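# Pour pellets into tube, return beaker, seat disc

## Task

Get the iron pellets out of the beaker and into the clear tube, set the beaker upright on the bench again, and finish with the loose disc lying on top of the pellets with both rods passing through its holes.

## Robot and tools

Robot: two arms, left_arm and right_arm, each ending in a two-finger gripper. A gripper's fingers point along its own +z axis and spread apart along its own y axis. The reported end_effector_position is the spot between the finger pads, roughly 1 cm short of the fingertips.

Scene frame: origin at table-top height, halfway between the two arms' nominal bases; +x points out over the table, +z up, and left_arm sits on the +y side. Arm names do not match image left and right. The real bases sit a little off their nominal spots; a BASES line, if present, gives their calibrated places. Printed hand positions and orientations are in the scene frame and may be off by a few cm, more at long reach.

execute_actions(actions, cameras): actions is a list of actions; each action is a table of up to 15 rows, one row per control step of 1/30 s. If fewer than 15 rows are given, the last row is repeated to fill the action. Every row has 14 numbers, all in [-1, 1], covering both arms even if one is idle: dx, dy, dz, rx, ry, rz, opening for left_arm, then the same seven for right_arm. The six pose numbers are an offset, not a pose: measured from that arm's Hand target as it was when the action began, along that Hand target's own axes. Every row in an action counts from that same start, not from the row before; a new action starts from the new Hand target, so sending the same offset again moves the hand further. Scale: 1.0 equals 0.6 m or 180 degrees; rx, ry, rz form one rotation vector. Six zeros re-request the current Hand target, which also ends a push that an obstacle had stalled. opening is absolute: +1 fully open (0.094 m), -1 closed. A 0 opening is a real command (half open), so to keep a gripper as it is, resend its present value. An empty actions list just returns state and images.

move(target, speed, blend, opening_speed, blocking, cameras): drives each gripper in a straight line. target is one 14-number row as above, or a list of up to 15 such rows visited in turn; every row is an offset from the Hand targets at the move's start, in hand axes, same scale. speed is top path speed in m/s, 0.002 to 2.9, default 0.25 (turns up to twice that in rad/s); one value or one per target. blend (m) rounds corners between listed targets. opening_speed (on the -1..1 scale per second, at least 0.2) makes finger changes gradual; use a low value to close gently. The first target's openings are sent immediately; later targets' openings are applied on arrival after everything is at rest. Paths end together, last at least 0.5 s and are cut off after 10 s. Moves do not avoid obstacles or the other arm; faster moves lag, stray and hit harder. Do not route a hand close to its own base (it can flip the shoulder posture). blocking=false returns early while the move keeps running. The result adds a move: line (done, off_target, moving, held, fault) and any limits (paced = pose clipped, held = steps withheld by a check).

wait(seconds 0 to 10) lets time pass with arms holding their commands. stop() brakes a running move. zoom_image(camera, region=[x0, y0, x1, y1]) crops the latest image of cam_high, cam_left_wrist or cam_right_wrist (each 672x504, origin top-left, region at most 504x504 px). finished_scene(scene) ends the current scene irreversibly; pass the current scene's number, and only call it once the goal holds without the robot touching anything.

Results: per arm end_effector_position (m), end_effector_quat_wxyz, Hand target (last commanded pose after clipping; the base for the next offsets), Tool commands, grip_measured (measured finger opening on the command scale; reads up to about 2.7 mm wide when empty, a bit narrower than a squeezed part), Joint positions (last value = finger opening in m), Joint velocities ("within noise" means still), and joint torques (include gravity; joints 1 to 3 wrap at ±28 N m). Joint ranges (rad): waist -2.618 to 3.054, shoulder 0.000 to 3.142, elbow 0.000 to 3.142 (straight at 2.901), wrist pitch -1.571 to 1.571, wrist yaw -1.571 to 1.571, wrist roll -2.094 to 2.094.

Motion quirks: each step the commanded orientation is limited to within 40 degrees of the measured one. Friction and play can leave a hand a centimetre or more off target in free air; that alone does not mean contact. If it stays short, send the remaining distance as an extra offset. Very small moves may not start.

Gripping: the pads squeeze at roughly 50 to 64 N each once the command is well below the touch reading (about 0.05 below, more for small, round or soft items). To release, command an opening clearly above grip_measured.

Avoid: dropping things, releasing parts still in motion, slamming or hard pushing, and anything leaving the table (an item set down off the table fails the task). Never let the arms or grippers collide or let one gripper close on the other's fingers. Loose items may get an occasional small nudge. Holding loads, stretching arms out or pushing at unreachable poses heats motors: MOTOR HOT appears near 75 °C, and an OVER-TEMPERATURE FAULT at 90 °C folds that arm away for good.

Each tool is called after "Call:" as a command line: name --argument value for each argument, lists and objects as JSON in quotes; but a table of rows of numbers goes row by row, as --pt "numbers of a row", without its own name.

## Session

Call:
execute_actions --actions '[]'

Scene clock: 0.00 s.
left_arm: end_effector_position=(+0.3431, +0.2286, +0.2449) grip_measured=+1.000 end_effector_quat_wxyz=(+0.533, -0.106, +0.832, -0.111) | right_arm: end_effector_position=(+0.3093, -0.2414, +0.1363) grip_measured=+1.000 end_effector_quat_wxyz=(+0.531, +0.075, +0.836, +0.113)
Joint positions: left_arm=[-0.316 0.792 0.692 -0.332 -0.231 -0.438 0.094] | right_arm=[0.34 1.042 0.203 0.405 0.212 0.397 0.094]
Joint velocities: within noise
Joint torques (N m): no reading
Heat: left arm: 26 °C; right arm: 33 °C.
Hand target: left_arm +0.3431, +0.2298, +0.2564; +0.545, -0.106, +0.824, -0.113 | right_arm +0.3138, -0.2410, +0.1481; +0.545, +0.076, +0.827, +0.115
Tool commands: left_gripper/opening=+1.0 right_gripper/opening=+1.0

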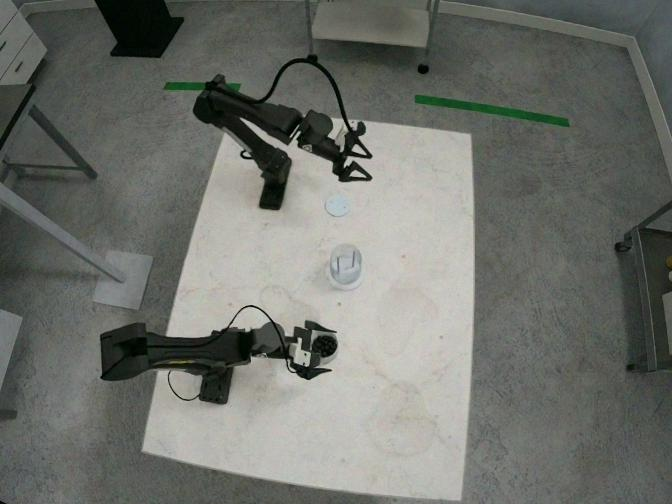

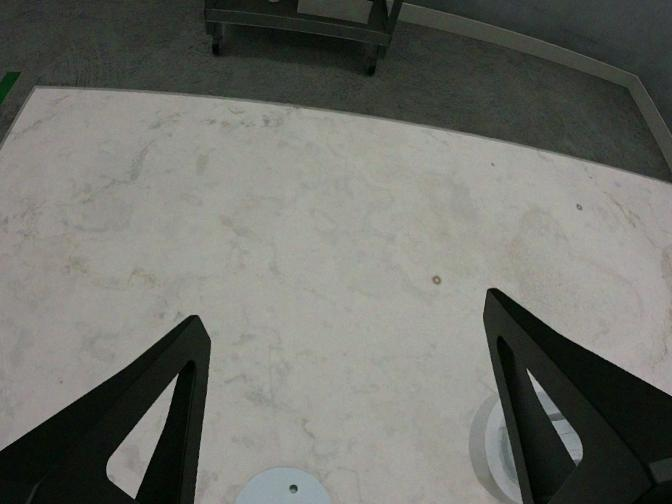

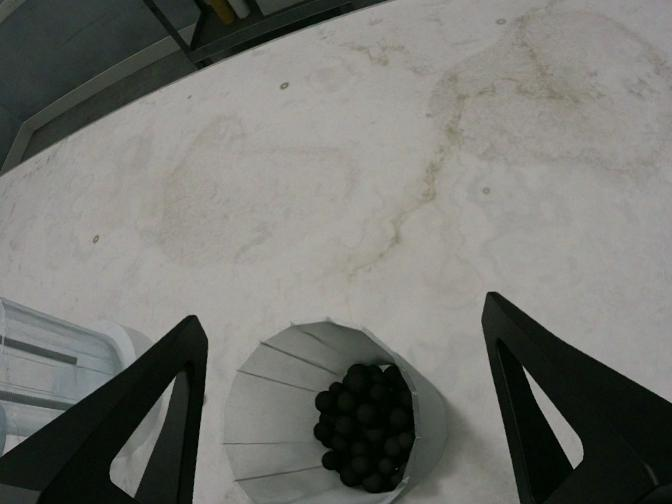

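Call:
zoom_image --camera "cam_high" --region '[290, 170, 400, 380]'

Call:
zoom_image --camera "cam_right_wrist" --region '[0, 280, 440, 504]'

Call:
zoom_image --camera "cam_left_wrist" --region '[200, 330, 640, 504]'

Scaled by 2.400.

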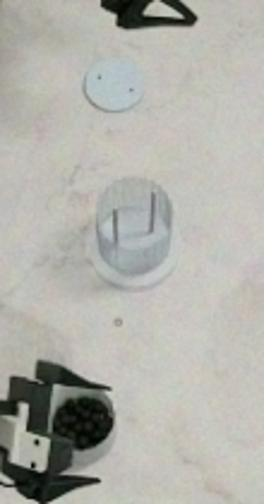

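Scaled by 1.145 from the camera's 672x504 image, which has a finer 960x720 frame.

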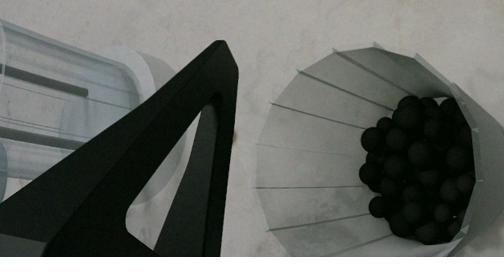

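Scaled by 1.145 from the camera's 672x504 image, which has a finer 960x720 frame.

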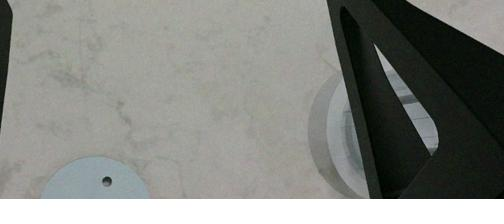

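Call:
move --target '[0.1843,0.066,-0.0553,-0.0765,0.3689,0.0717,1,0.0598,0.013,-0.007,0.0251,-0.0731,-0.0845,1]' --speed 0.4

Call:
zoom_image --camera "cam_left_wrist" --region '[100, 100, 604, 504]'

Call:
zoom_image --camera "cam_high" --region '[290, 220, 400, 380]'

Scene clock: 11.90 s.
left_arm: end_effector_position=(+0.2635, +0.2360, +0.1540) grip_measured=+1.000 end_effector_quat_wxyz=(-0.006, -0.004, +1.000, +0.003) | right_arm: end_effector_position=(+0.2950, -0.2246, +0.1103) grip_measured=+1.000 end_effector_quat_wxyz=(+0.626, -0.007, +0.780, -0.003)
Joint positions: left_arm=[-0.223 1.422 1.252 -1.413 -0.003 -0.247 0.094] | right_arm=[0.624 1.654 0.013 1.372 0.616 0.145 0.094]
Joint velocities: within noise
Joint torques (N m): left_arm=[0.42 -4.31 7.77 0.33 0.05 0.09] | right_arm=[0.72 -3 1.43 2.08 0.22 -0.08]
Heat: left arm: 28 °C; right arm: 33 °C.
Hand target: left_arm +0.2681, +0.2369, +0.1604; +0.000, +0.000, +1.000, +0.000 | right_arm +0.2958, -0.2250, +0.1201; +0.643, +0.000, +0.766, +0.000
Off the commanded pose: left_arm 0.008 m, 1 deg | right_arm 0.010 m, 3 deg.
joint sent to its limit (right arm) — joint 3 (elbow), lower limit, where the elbow is as bent as it goes. The joint targets are off in position, not in orientation.
move: off_target (right_arm)

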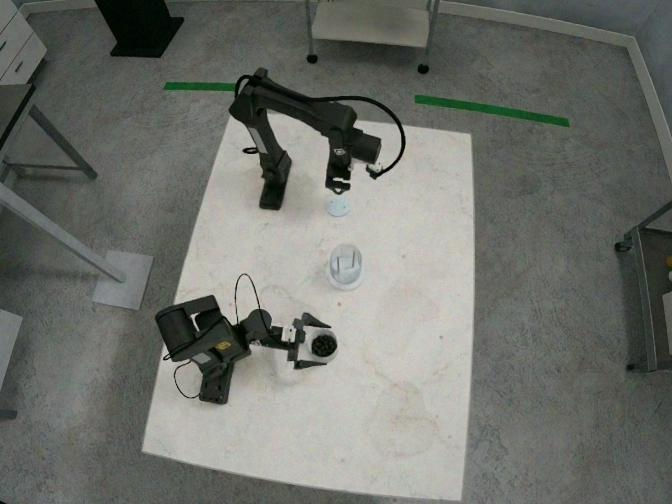

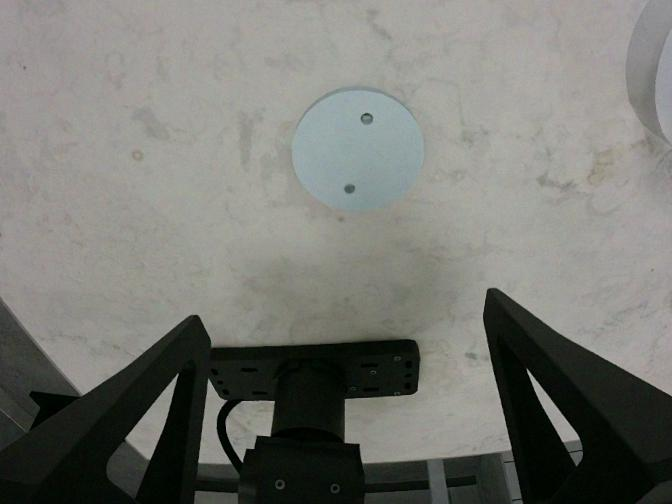

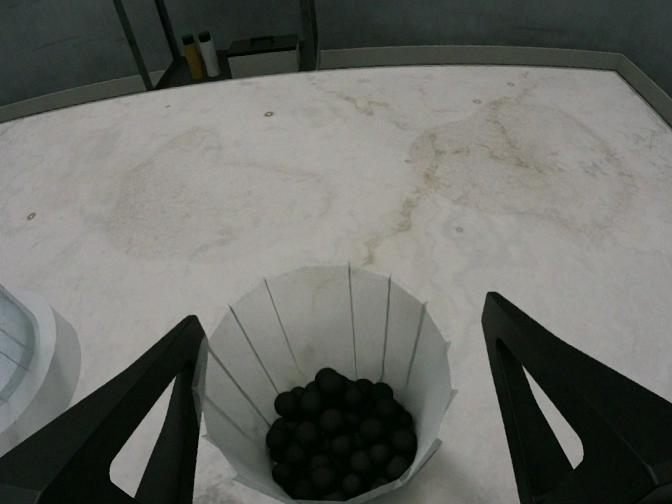

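Scaled by 1.000.

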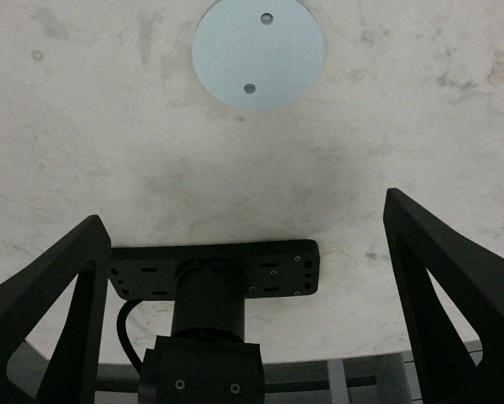

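Scaled by 3.150.

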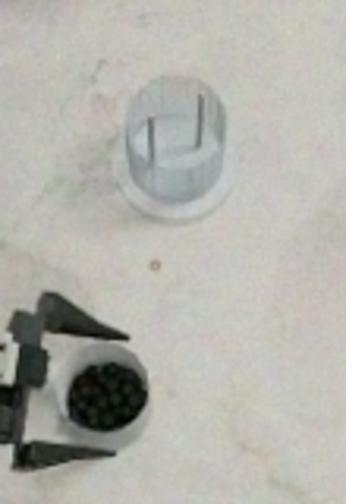

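Call:
move --target '[0.01,-0.0283,0.14,0,0,0,1,0.0597,0.0067,-0.001,0.0803,0.0664,0.023,1]' --speed 0.2

Call:
zoom_image --camera "cam_high" --region '[290, 180, 400, 380]'

Scene clock: 22.73 s.
left_arm: end_effector_position=(+0.2562, +0.2226, +0.0778) grip_measured=+1.000 end_effector_quat_wxyz=(-0.009, +0.005, +1.000, +0.003) | right_arm: end_effector_position=(+0.2835, -0.2231, +0.0719) grip_measured=+1.000 end_effector_quat_wxyz=(+0.541, +0.088, +0.833, -0.077)
Joint positions: left_arm=[-0.287 1.439 0.962 -1.113 -0.001 -0.293 0.094] | right_arm=[0.796 1.574 0.217 0.628 0.923 0.582 0.094]
Joint velocities: within noise
Joint torques (N m): left_arm=[-0.61 -4.07 5.57 0.6 0.07 -0.09] | right_arm=[0.51 -6.31 4.66 1 0.53 0.22]
Heat: left arm: 28 °C; right arm: 33 °C.
Hand target: left_arm +0.2622, +0.2199, +0.0764; +0.000, +0.000, +1.000, +0.000 | right_arm +0.2890, -0.2209, +0.0849; +0.555, +0.108, +0.822, -0.073
Off the commanded pose: left_arm 0.007 m, 1 deg | right_arm 0.014 m, 3 deg.
move: off_target (right_arm)

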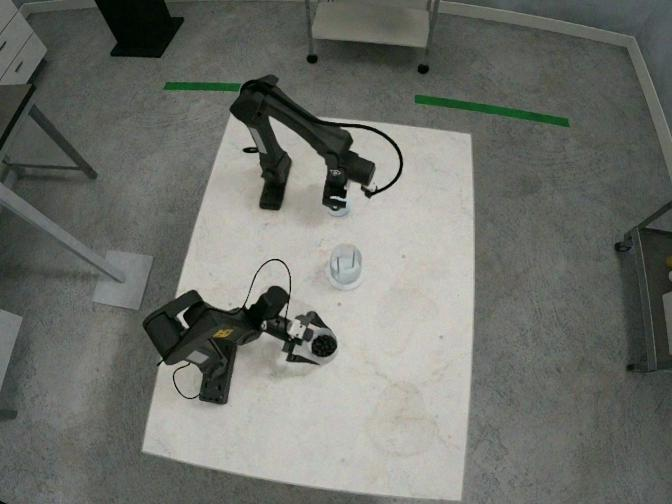

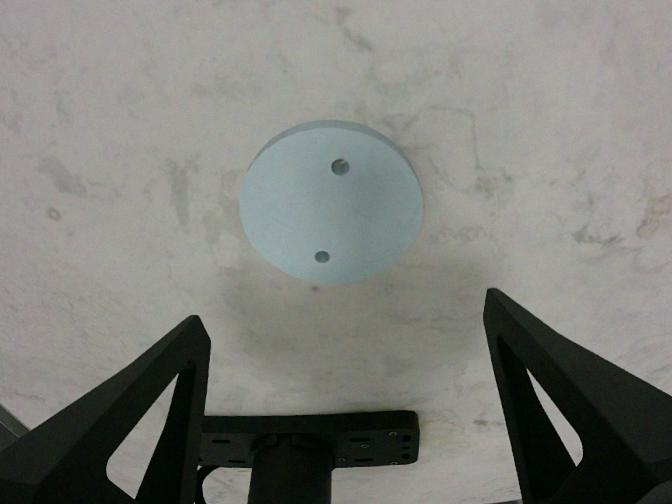

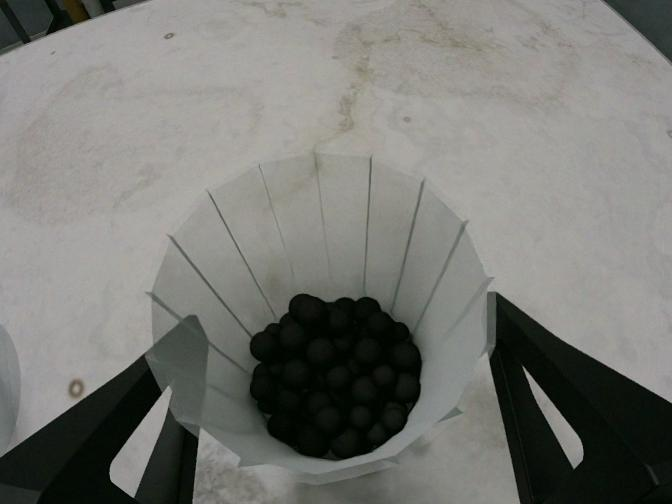

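Scaled by 2.520.

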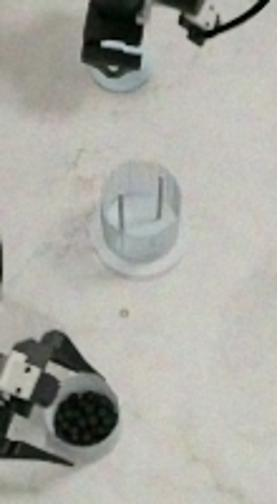

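Call:
move --pt "0.0067 0.0042 0.0933 0 0 0 1 0 0.0075 -0.005 0 0 0 1" --pt "0.0067 0.0042 0.0933 0 0 0 1 0 0.0075 -0.005 0 0 0 0.2" --speed 0.15 --opening_speed 0.8

Call:
zoom_image --camera "cam_left_wrist" --region '[120, 100, 560, 430]'

Scene clock: 36.60 s.
left_arm: end_effector_position=(+0.2519, +0.2239, +0.0224) grip_measured=+1.000 end_effector_quat_wxyz=(-0.009, +0.005, +1.000, +0.003) | right_arm: end_effector_position=(+0.2825, -0.2183, +0.0725) grip_measured=+0.661 end_effector_quat_wxyz=(+0.540, +0.090, +0.833, -0.077)
Joint positions: left_arm=[-0.287 1.503 0.784 -0.87 -0.001 -0.293 0.094] | right_arm=[0.818 1.574 0.235 0.586 0.938 0.613 0.078]
Joint velocities: within noise
Joint torques (N m): left_arm=[0.1 -3.97 5.01 0.63 0.09 -0.05] | right_arm=[0.58 -6.42 4.66 1.01 0.58 0.2]
Heat: left arm: 28 °C; right arm: 33 °C.
Hand target: left_arm +0.2582, +0.2224, +0.0204; +0.000, +0.000, +1.000, +0.000 | right_arm +0.2875, -0.2159, +0.0861; +0.555, +0.108, +0.822, -0.073
Off the commanded pose: left_arm 0.007 m, 1 deg | right_arm 0.015 m, 3 deg.
move: off_target (right_arm); target 2's new opening was sent with right_arm's hand 0.015 m and 3 deg from that target

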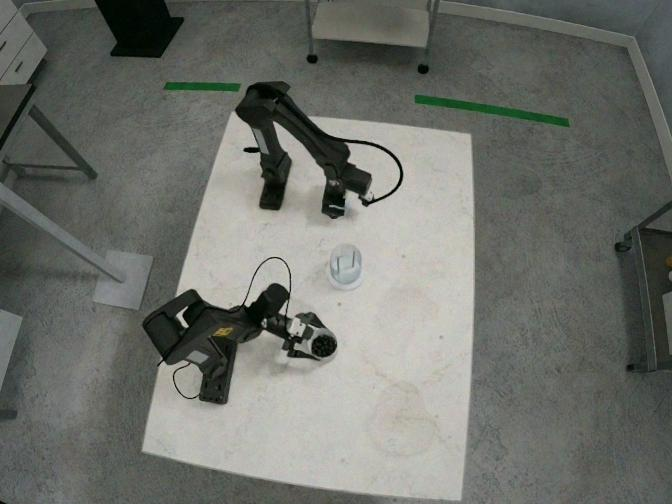

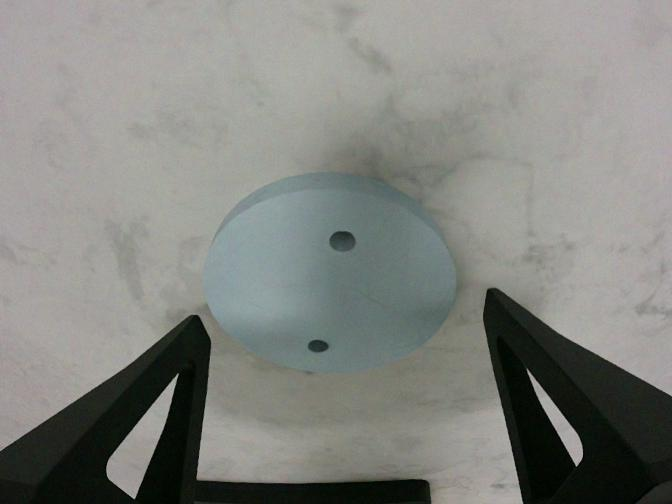

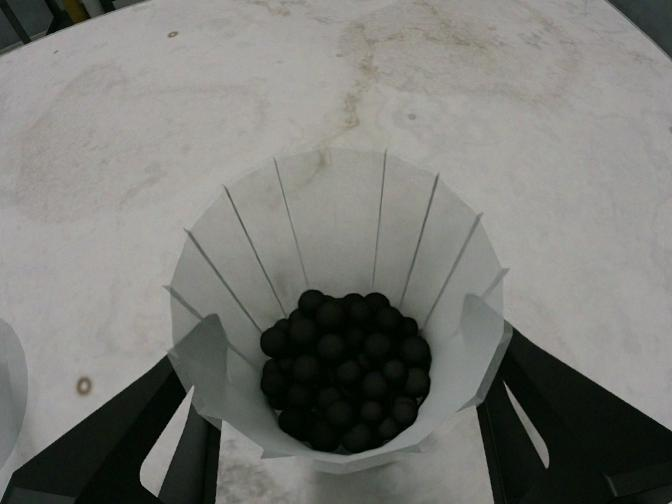

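Scaled by 1.145 from the camera's 672x504 image, which has a finer 960x720 frame.

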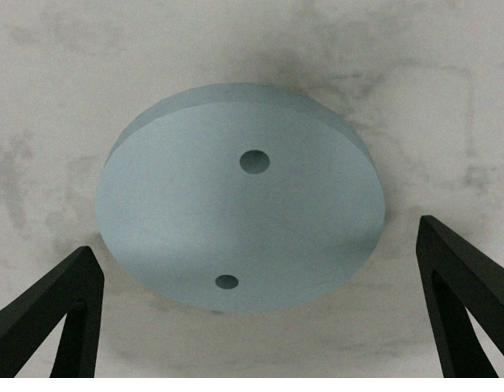

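Call:
move --pt "0 0.0075 0.0125 0 0 0 1 -0.1623 0 -0.0656 0 0 0 0.2" --pt "0 0.0075 0.0125 0 0 0 0.4 -0.1623 0 -0.0656 0 0 0 0.2" --pt "0 0.0075 -0.129 0 0 0 0.4 -0.1944 0.1619 -0.0927 -0.1355 -0.0927 -0.0324 0.2" --speed '[0.1,0.1,0.2]' --opening_speed 0.8

Call:
zoom_image --camera "cam_high" --region '[290, 200, 400, 360]'

Scene clock: 47.87 s.
left_arm: end_effector_position=(+0.2501, +0.2270, +0.0838) grip_measured=+0.656 end_effector_quat_wxyz=(-0.025, +0.000, +1.000, +0.008) | right_arm: end_effector_position=(+0.3000, -0.1206, +0.1916) grip_measured=+0.661 end_effector_quat_wxyz=(+0.641, -0.090, +0.761, +0.037)
Joint positions: left_arm=[-0.276 1.439 0.985 -1.169 -0.001 -0.293 0.078] | right_arm=[0.894 1.318 0.341 0.741 0.717 0.096 0.078]
Joint velocities: within noise
Joint torques (N m): left_arm=[0.7 -7.92 7.69 0.21 0.09 0.11] | right_arm=[-0.34 -3.82 4.37 2.45 0.11 -0.08]
Heat: left arm: 28 °C; right arm: 33 °C.
Hand target: left_arm +0.2581, +0.2269, +0.0978; +0.000, +0.000, +1.000, +0.000 | right_arm +0.3049, -0.1200, +0.2151; +0.673, -0.064, +0.735, +0.059
Off the commanded pose: left_arm 0.016 m, 3 deg | right_arm 0.024 m, 6 deg.
move: off_target (left_arm, right_arm)

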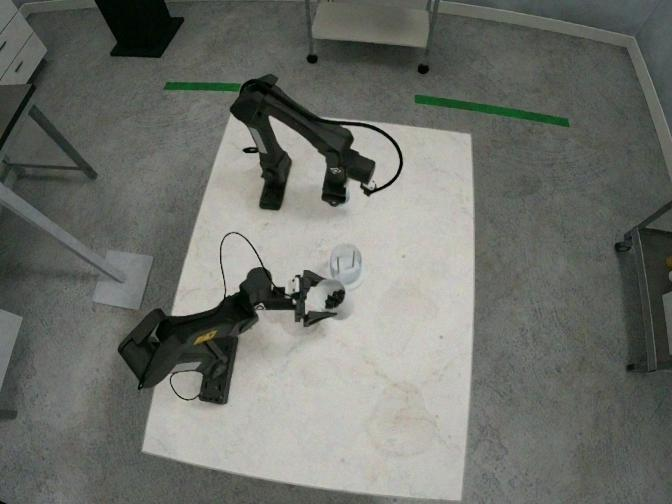

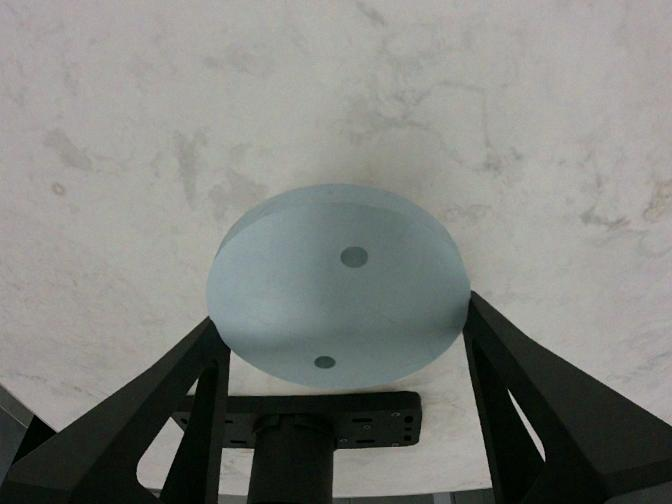

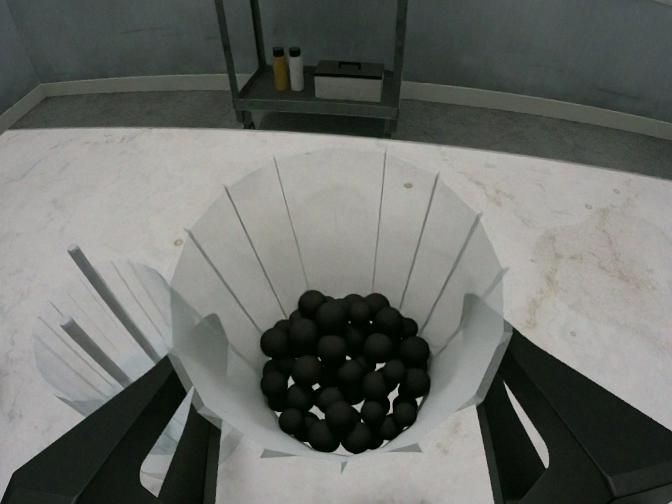

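Scaled by 3.150.

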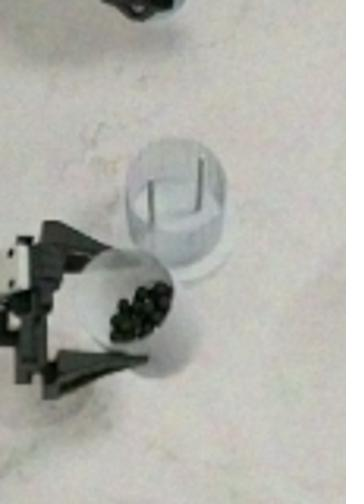

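Call:
zoom_image --camera "cam_right_wrist" --region '[0, 200, 300, 504]'

Scaled by 1.658 from the camera's 672x504 image, which has a finer 960x720 frame.

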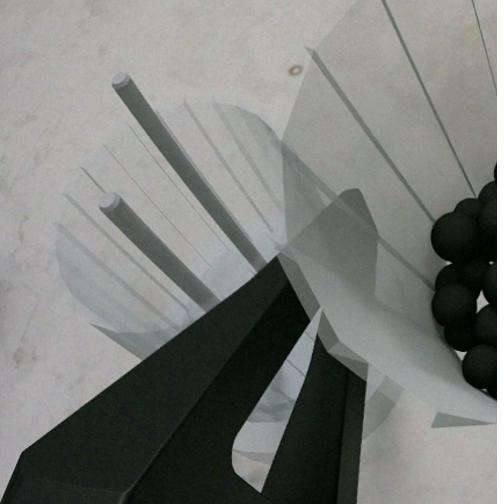

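Call:
move --target '[0,0,0,0,0,0,0.4,-0.0262,0.0865,0.1073,-0.0481,0.0615,-0.2401,0.2]' --speed 0.25

Call:
zoom_image --camera "cam_high" --region '[290, 200, 400, 340]'

Scene clock: 58.97 s.
left_arm: end_effector_position=(+0.2501, +0.2270, +0.0838) grip_measured=+0.656 end_effector_quat_wxyz=(-0.025, +0.000, +1.000, +0.008) | right_arm: end_effector_position=(+0.3479, -0.0622, +0.1975) grip_measured=+0.661 end_effector_quat_wxyz=(+0.541, -0.404, +0.724, -0.145)
Joint positions: left_arm=[-0.276 1.439 0.985 -1.169 -0.001 -0.293 0.078] | right_arm=[0.833 1.499 0.755 0.29 0.55 -0.522 0.078]
Joint velocities: within noise
Joint torques (N m): left_arm=[0.7 -7.99 8.01 0.16 0.07 0.12] | right_arm=[-0.51 -6.19 8.75 1.73 0.18 -0.12]
Heat: left arm: 29 °C; right arm: 33 °C.
Hand target: left_arm +0.2581, +0.2269, +0.0978; +0.000, +0.000, +1.000, +0.000 | right_arm +0.3604, -0.0575, +0.2251; +0.569, -0.384, +0.713, -0.145
Off the commanded pose: left_arm 0.016 m, 3 deg | right_arm 0.031 m, 4 deg.
move: off_target (left_arm, right_arm)

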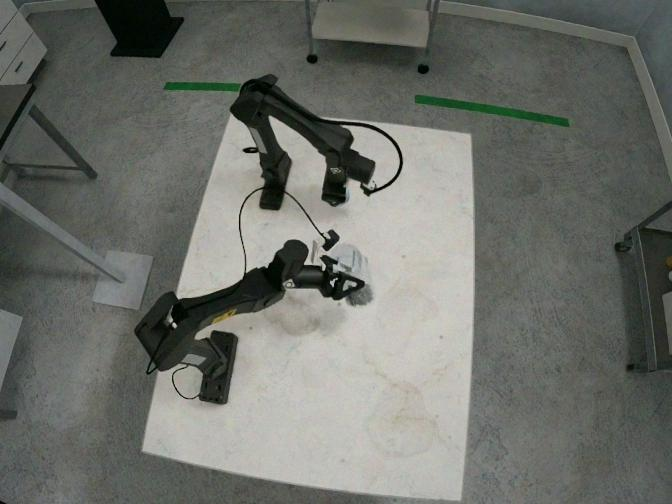

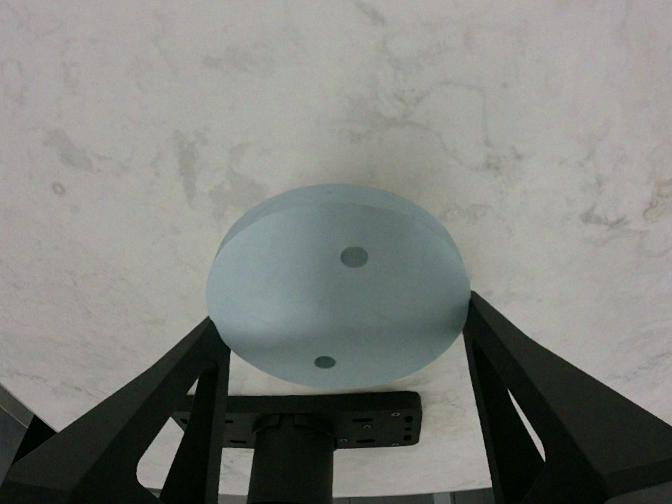

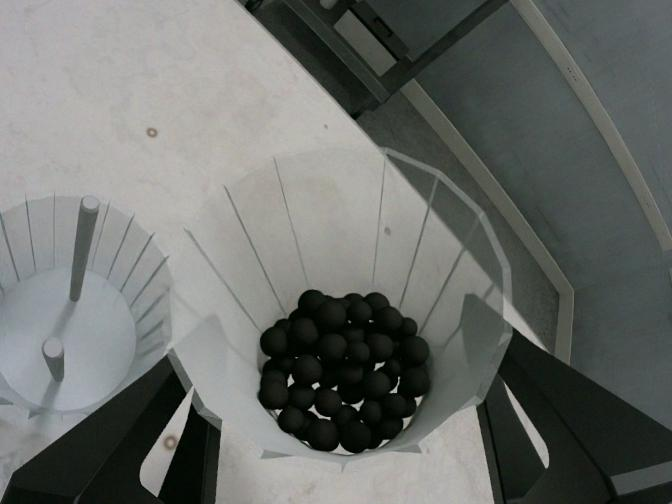

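Scaled by 3.600.

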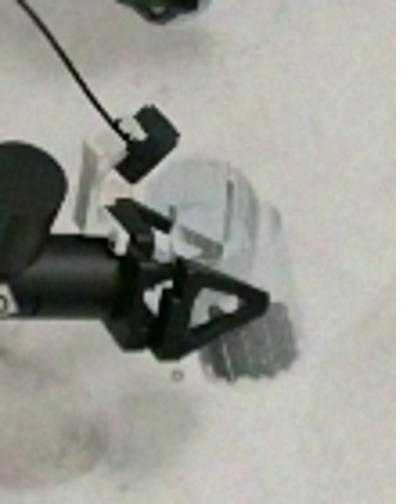

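Call:
move --target '[0,0,0,0,0,0,0.4,-0.0237,0.0255,0.012,0.0723,0,-0.1624,0.2]' --speed 0.25 --cameras '["cam_high","cam_right_wrist"]'

Call:
zoom_image --camera "cam_high" --region '[290, 200, 400, 340]'

Scene clock: 64.33 s.
left_arm: end_effector_position=(+0.2501, +0.2270, +0.0838) grip_measured=+0.656 end_effector_quat_wxyz=(-0.025, +0.000, +1.000, +0.008) | right_arm: end_effector_position=(+0.3538, -0.0406, +0.1928) grip_measured=+0.661 end_effector_quat_wxyz=(+0.512, -0.529, +0.575, -0.357)
Joint positions: left_arm=[-0.276 1.439 0.985 -1.169 -0.001 -0.293 0.078] | right_arm=[0.93 1.687 0.755 0.614 0.781 -1.125 0.078]
Joint velocities: within noise
Joint torques (N m): left_arm=[0.66 -8.2 7.75 0.18 0.05 0.01] | right_arm=[0.36 -7.17 6.6 2.37 0.37 -0.1]
Heat: left arm: 29 °C; right arm: 34 °C.
Hand target: left_arm +0.2581, +0.2269, +0.0978; +0.000, +0.000, +1.000, +0.000 | right_arm +0.3620, -0.0356, +0.2230; +0.553, -0.485, +0.572, -0.362
Off the commanded pose: left_arm 0.016 m, 3 deg | right_arm 0.032 m, 7 deg.
move: off_target (left_arm, right_arm)
Images, in order (width x height): cam_high 672x504, cam_right_wrist 672x504.

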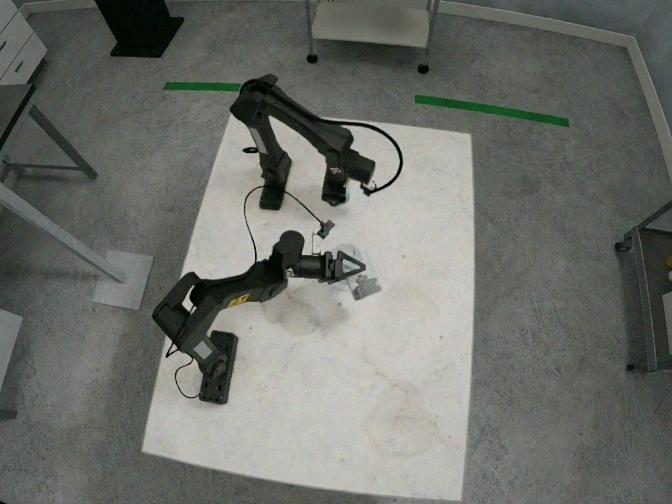

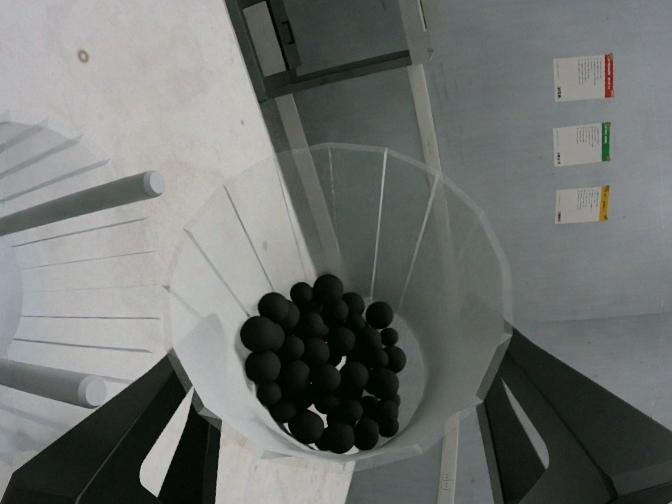

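Scaled by 3.600.

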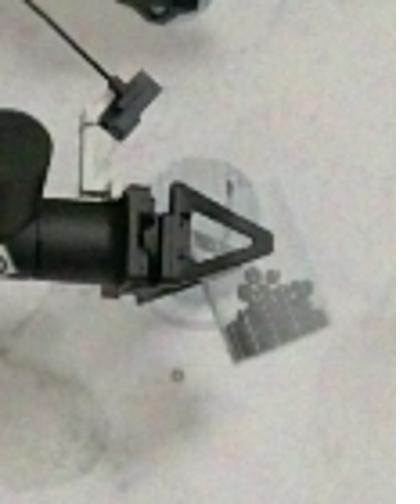

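Call:
move --pt "0 0 0 0 0 0 0.4 -0.0148 0.0117 -0.0143 0.0723 0 -0.1624 0.2" --pt "0 0 0 0 0 0 0.4 -0.0148 0.0117 -0.0143 0.0949 0 -0.2132 0.2" --speed '[0.15,0.06]' --cameras '["cam_high","cam_right_wrist"]'

Call:
zoom_image --camera "cam_high" --region '[290, 200, 400, 340]'

Scene clock: 70.30 s.
left_arm: end_effector_position=(+0.2501, +0.2270, +0.0838) grip_measured=+0.656 end_effector_quat_wxyz=(-0.025, +0.000, +1.000, +0.008) | right_arm: end_effector_position=(+0.3519, -0.0247, +0.2085) grip_measured=+0.661 end_effector_quat_wxyz=(-0.450, +0.585, -0.332, +0.587)
Joint positions: left_arm=[-0.276 1.439 0.985 -1.169 -0.001 -0.293 0.078] | right_arm=[0.971 1.962 0.695 1.41 0.841 -2.079 0.078]
Joint velocities: within noise
Joint torques (N m): left_arm=[0.57 -7.68 7.87 0.21 0.04 0.05] | right_arm=[-0.36 -8.64 2.89 1.89 -0.19 -0.03]
Heat: left arm: 29 °C; right arm: 34 °C.
Hand target: left_arm +0.2581, +0.2269, +0.0978; +0.000, +0.000, +1.000, +0.000 | right_arm +0.3517, -0.0263, +0.2199; -0.469, +0.560, -0.323, +0.603
Off the commanded pose: left_arm 0.016 m, 3 deg | right_arm 0.012 m, 4 deg.
joint sent to its limit (right arm) — joint 6 (wrist roll), lower limit. The joint targets are off in position, not in orientation.
move: off_target (left_arm, right_arm)
Images, in order (width x height): cam_high 672x504, cam_right_wrist 672x504.

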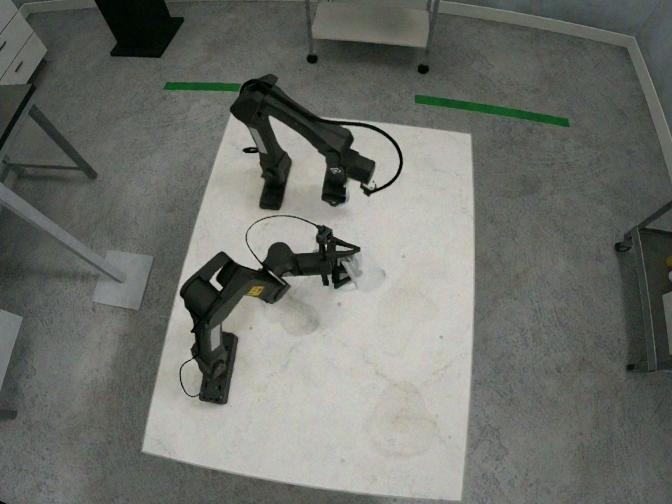

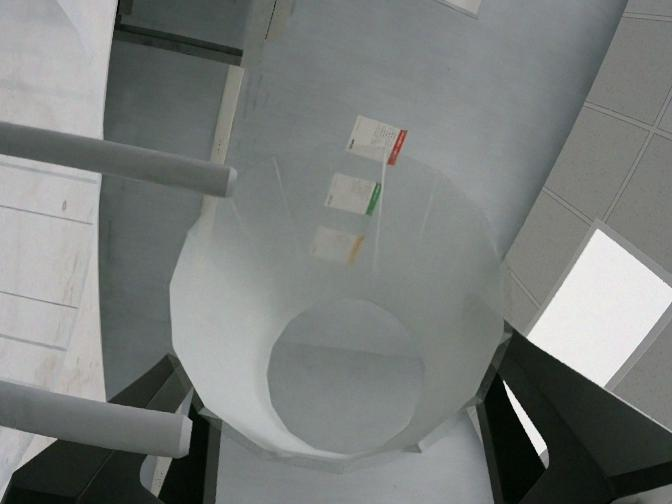

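Scaled by 3.600.

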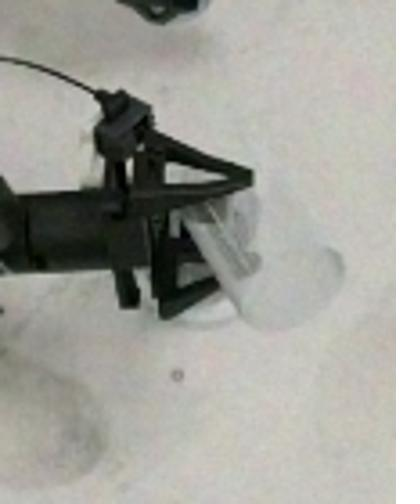

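Call:
move --pt "0 -0.06 -0.1953 0 0 0 0.4 0.0355 0.0127 0.0092 -0.0949 0 0.2132 0.2" --pt "-0.0007 -0.3282 -0.1953 0 -0.0105 -0.2389 0.4 0.1353 0.1923 -0.05 -0.1732 0.0997 0.6056 0.2" --speed 0.3 --blend 0.02

Call:
zoom_image --camera "cam_high" --region '[270, 180, 420, 340]'

Call:
zoom_image --camera "cam_left_wrist" --region '[200, 0, 672, 400]'

Scene clock: 79.47 s.
left_arm: end_effector_position=(+0.2533, +0.0305, +0.2109) grip_measured=+0.656 end_effector_quat_wxyz=(+0.015, -0.359, +0.933, -0.031) | right_arm: end_effector_position=(+0.3509, -0.1454, +0.1268) grip_measured=+0.660 end_effector_quat_wxyz=(+0.552, -0.084, +0.829, +0.038)
Joint positions: left_arm=[-0.873 1.792 1.864 -1.574 -0.009 -1.623 0.078] | right_arm=[0.63 1.531 0.433 0.655 0.433 0.164 0.078]
Joint velocities: within noise
Joint torques (N m): left_arm=[-0.47 -6.79 7.92 0.41 -0.22 -0.12] | right_arm=[-0.54 -8.35 3.7 1.56 0.08 0.22]
Heat: left arm: 29 °C; right arm: 35 °C.
Hand target: left_arm +0.2586, +0.0300, +0.2149; +0.016, -0.367, +0.930, +0.000 | right_arm +0.3512, -0.1462, +0.1397; +0.564, -0.071, +0.821, +0.050
Off the commanded pose: left_arm 0.007 m, 4 deg | right_arm 0.013 m, 3 deg.
joint sent to its limit (left arm) — joint 4 (wrist pitch), lower limit. The joint targets are off in position and orientation.
move: off_target (left_arm, right_arm)

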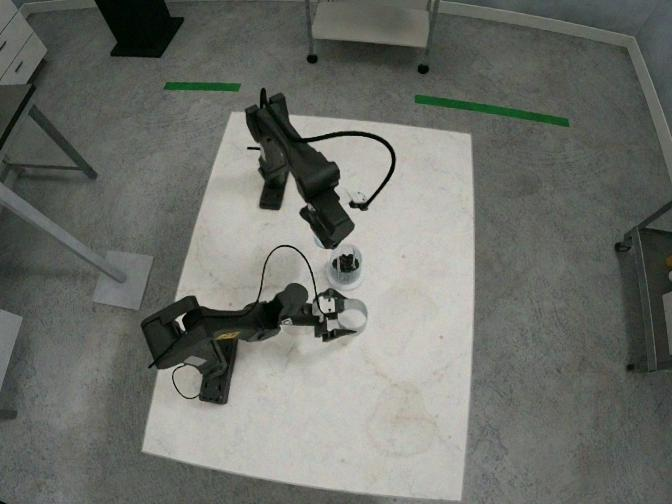

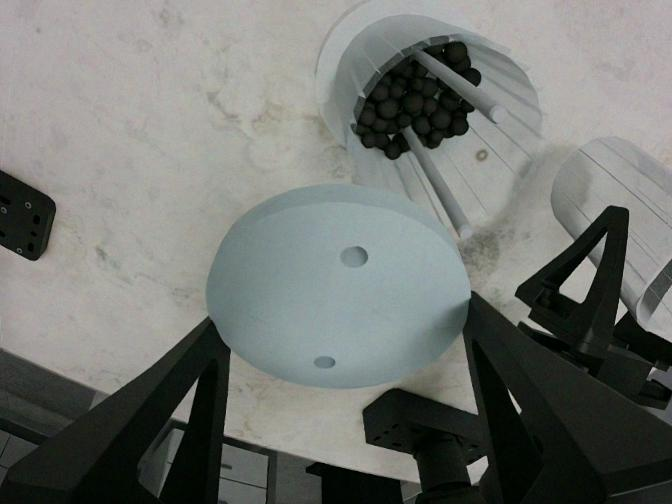

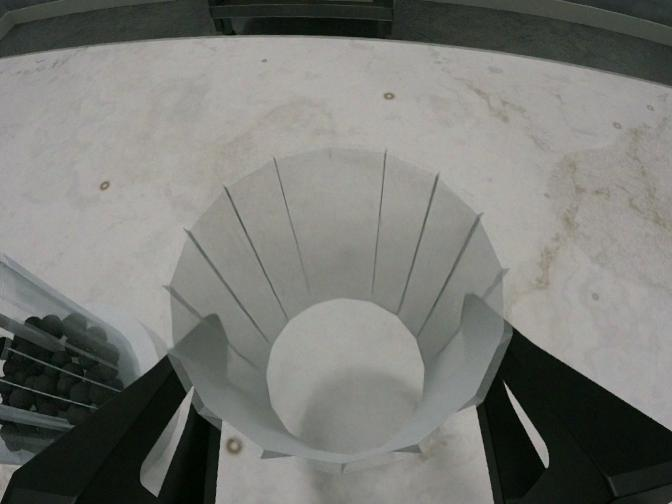

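Scaled by 3.150.

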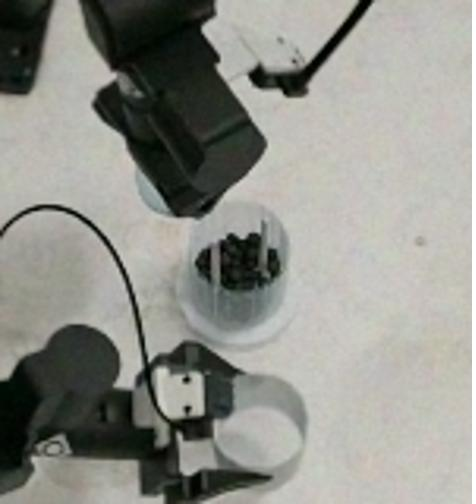

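Scaled by 1.068 from the camera's 672x504 image, which has a finer 960x720 frame.

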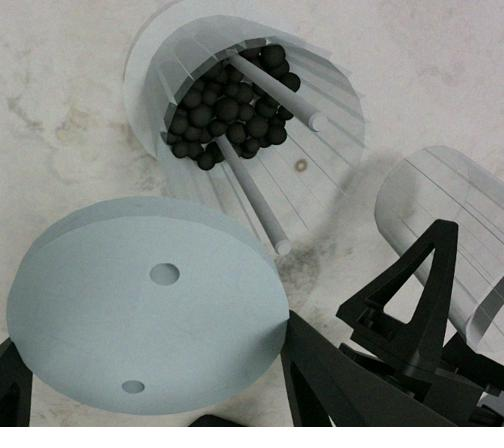

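Call:
move --pt "-0.0402 -0.0902 0.0272 0.0102 0.0153 -0.0333 0.4 0.0852 0 0.0327 0 0 0 0.2" --pt "-0.0402 -0.0902 0.0272 0.0102 0.0153 -0.0333 0.4 0.0852 0 0.0327 0 0 0 1" --pt "-0.0402 -0.0902 0.0272 0.0102 0.0153 -0.0333 0.4 -0.1012 0 -0.0388 0 0 0 1" --speed '[0.09,0.1,0.25]' --opening_speed 0.8

Call:
zoom_image --camera "cam_high" --region '[290, 200, 400, 340]'

Call:
zoom_image --camera "cam_right_wrist" --region '[0, 150, 400, 504]'

Scene clock: 88.90 s.
left_arm: end_effector_position=(+0.3096, +0.0091, +0.1980) grip_measured=+0.656 end_effector_quat_wxyz=(+0.004, -0.407, +0.913, -0.042) | right_arm: end_effector_position=(+0.3455, -0.1484, +0.1883) grip_measured=+0.998 end_effector_quat_wxyz=(+0.554, -0.081, +0.827, +0.043)
Joint positions: left_arm=[-0.781 1.997 2.086 -1.577 0.022 -1.637 0.078] | right_arm=[0.632 1.286 0.547 0.306 0.432 0.171 0.094]
Joint velocities: within noise
Joint torques (N m): left_arm=[0.5 -8.46 7.87 0.45 0.01 -0.07] | right_arm=[-0.53 -4.81 8.18 1.36 0.04 0.15]
Heat: left arm: 29 °C; right arm: 35 °C.
Hand target: left_arm +0.3136, +0.0071, +0.2000; +0.000, -0.415, +0.910, -0.025 | right_arm +0.3513, -0.1463, +0.2048; +0.564, -0.071, +0.821, +0.050
Off the commanded pose: left_arm 0.005 m, 2 deg | right_arm 0.018 m, 2 deg.
joint sent to its limit (left arm) — joint 4 (wrist pitch), lower limit. The joint targets are off in position, not in orientation.
move: off_target (right_arm); target 2's new opening was sent with right_arm's hand 0.010 m and 3 deg from that target

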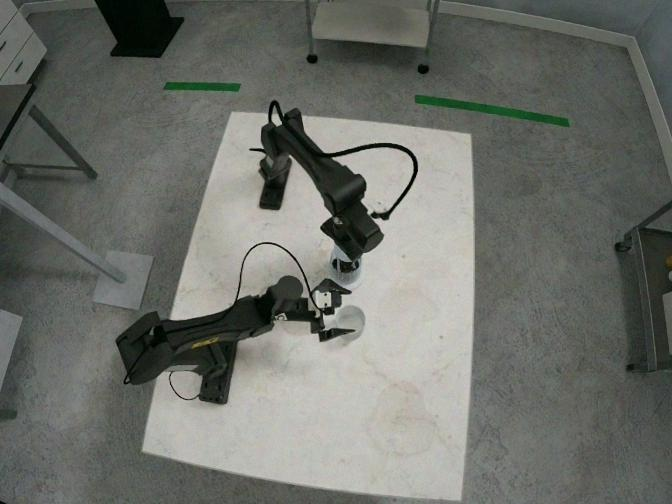

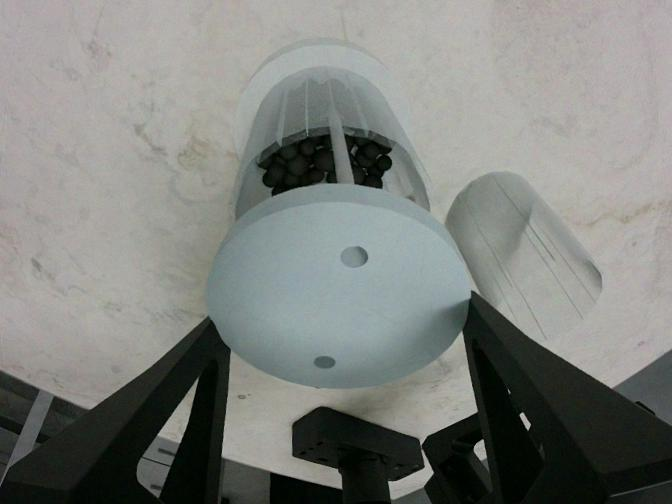

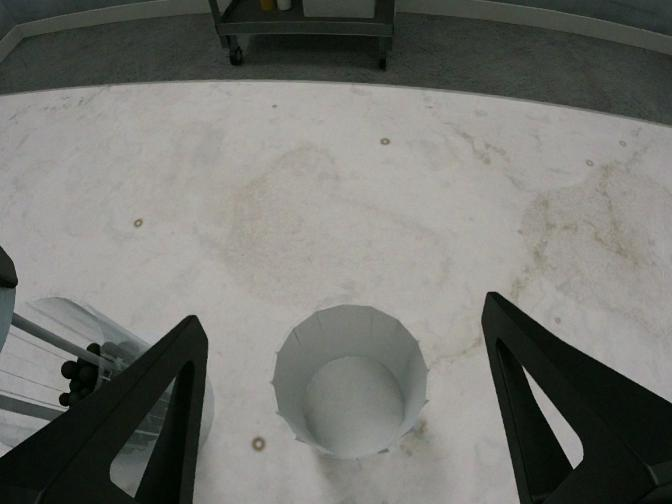

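Scaled by 3.600.

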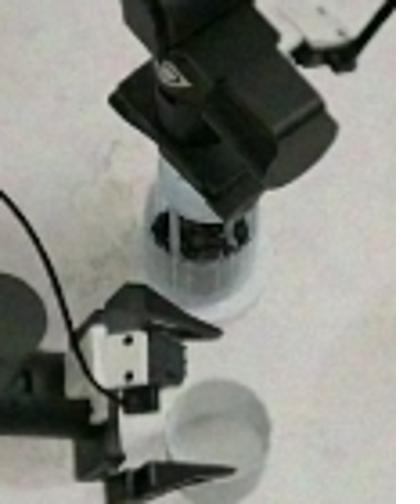

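Scaled by 1.260 from the camera's 672x504 image, which has a finer 960x720 frame.

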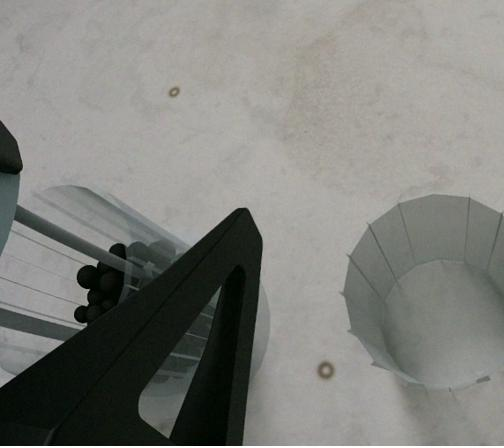

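Call:
zoom_image --camera "cam_left_wrist" --region '[200, 30, 480, 240]'

Call:
zoom_image --camera "cam_left_wrist" --region '[270, 200, 430, 400]'

Scaled by 1.800 from the camera's 672x504 image, which has a finer 960x720 frame.

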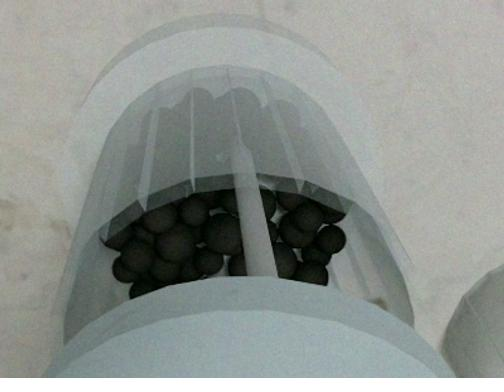

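Scaled by 2.520 from the camera's 672x504 image, which has a finer 960x720 frame.

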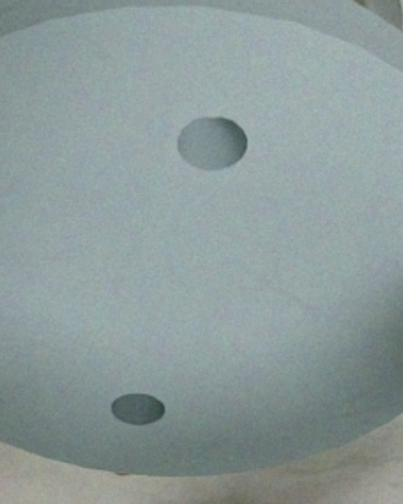

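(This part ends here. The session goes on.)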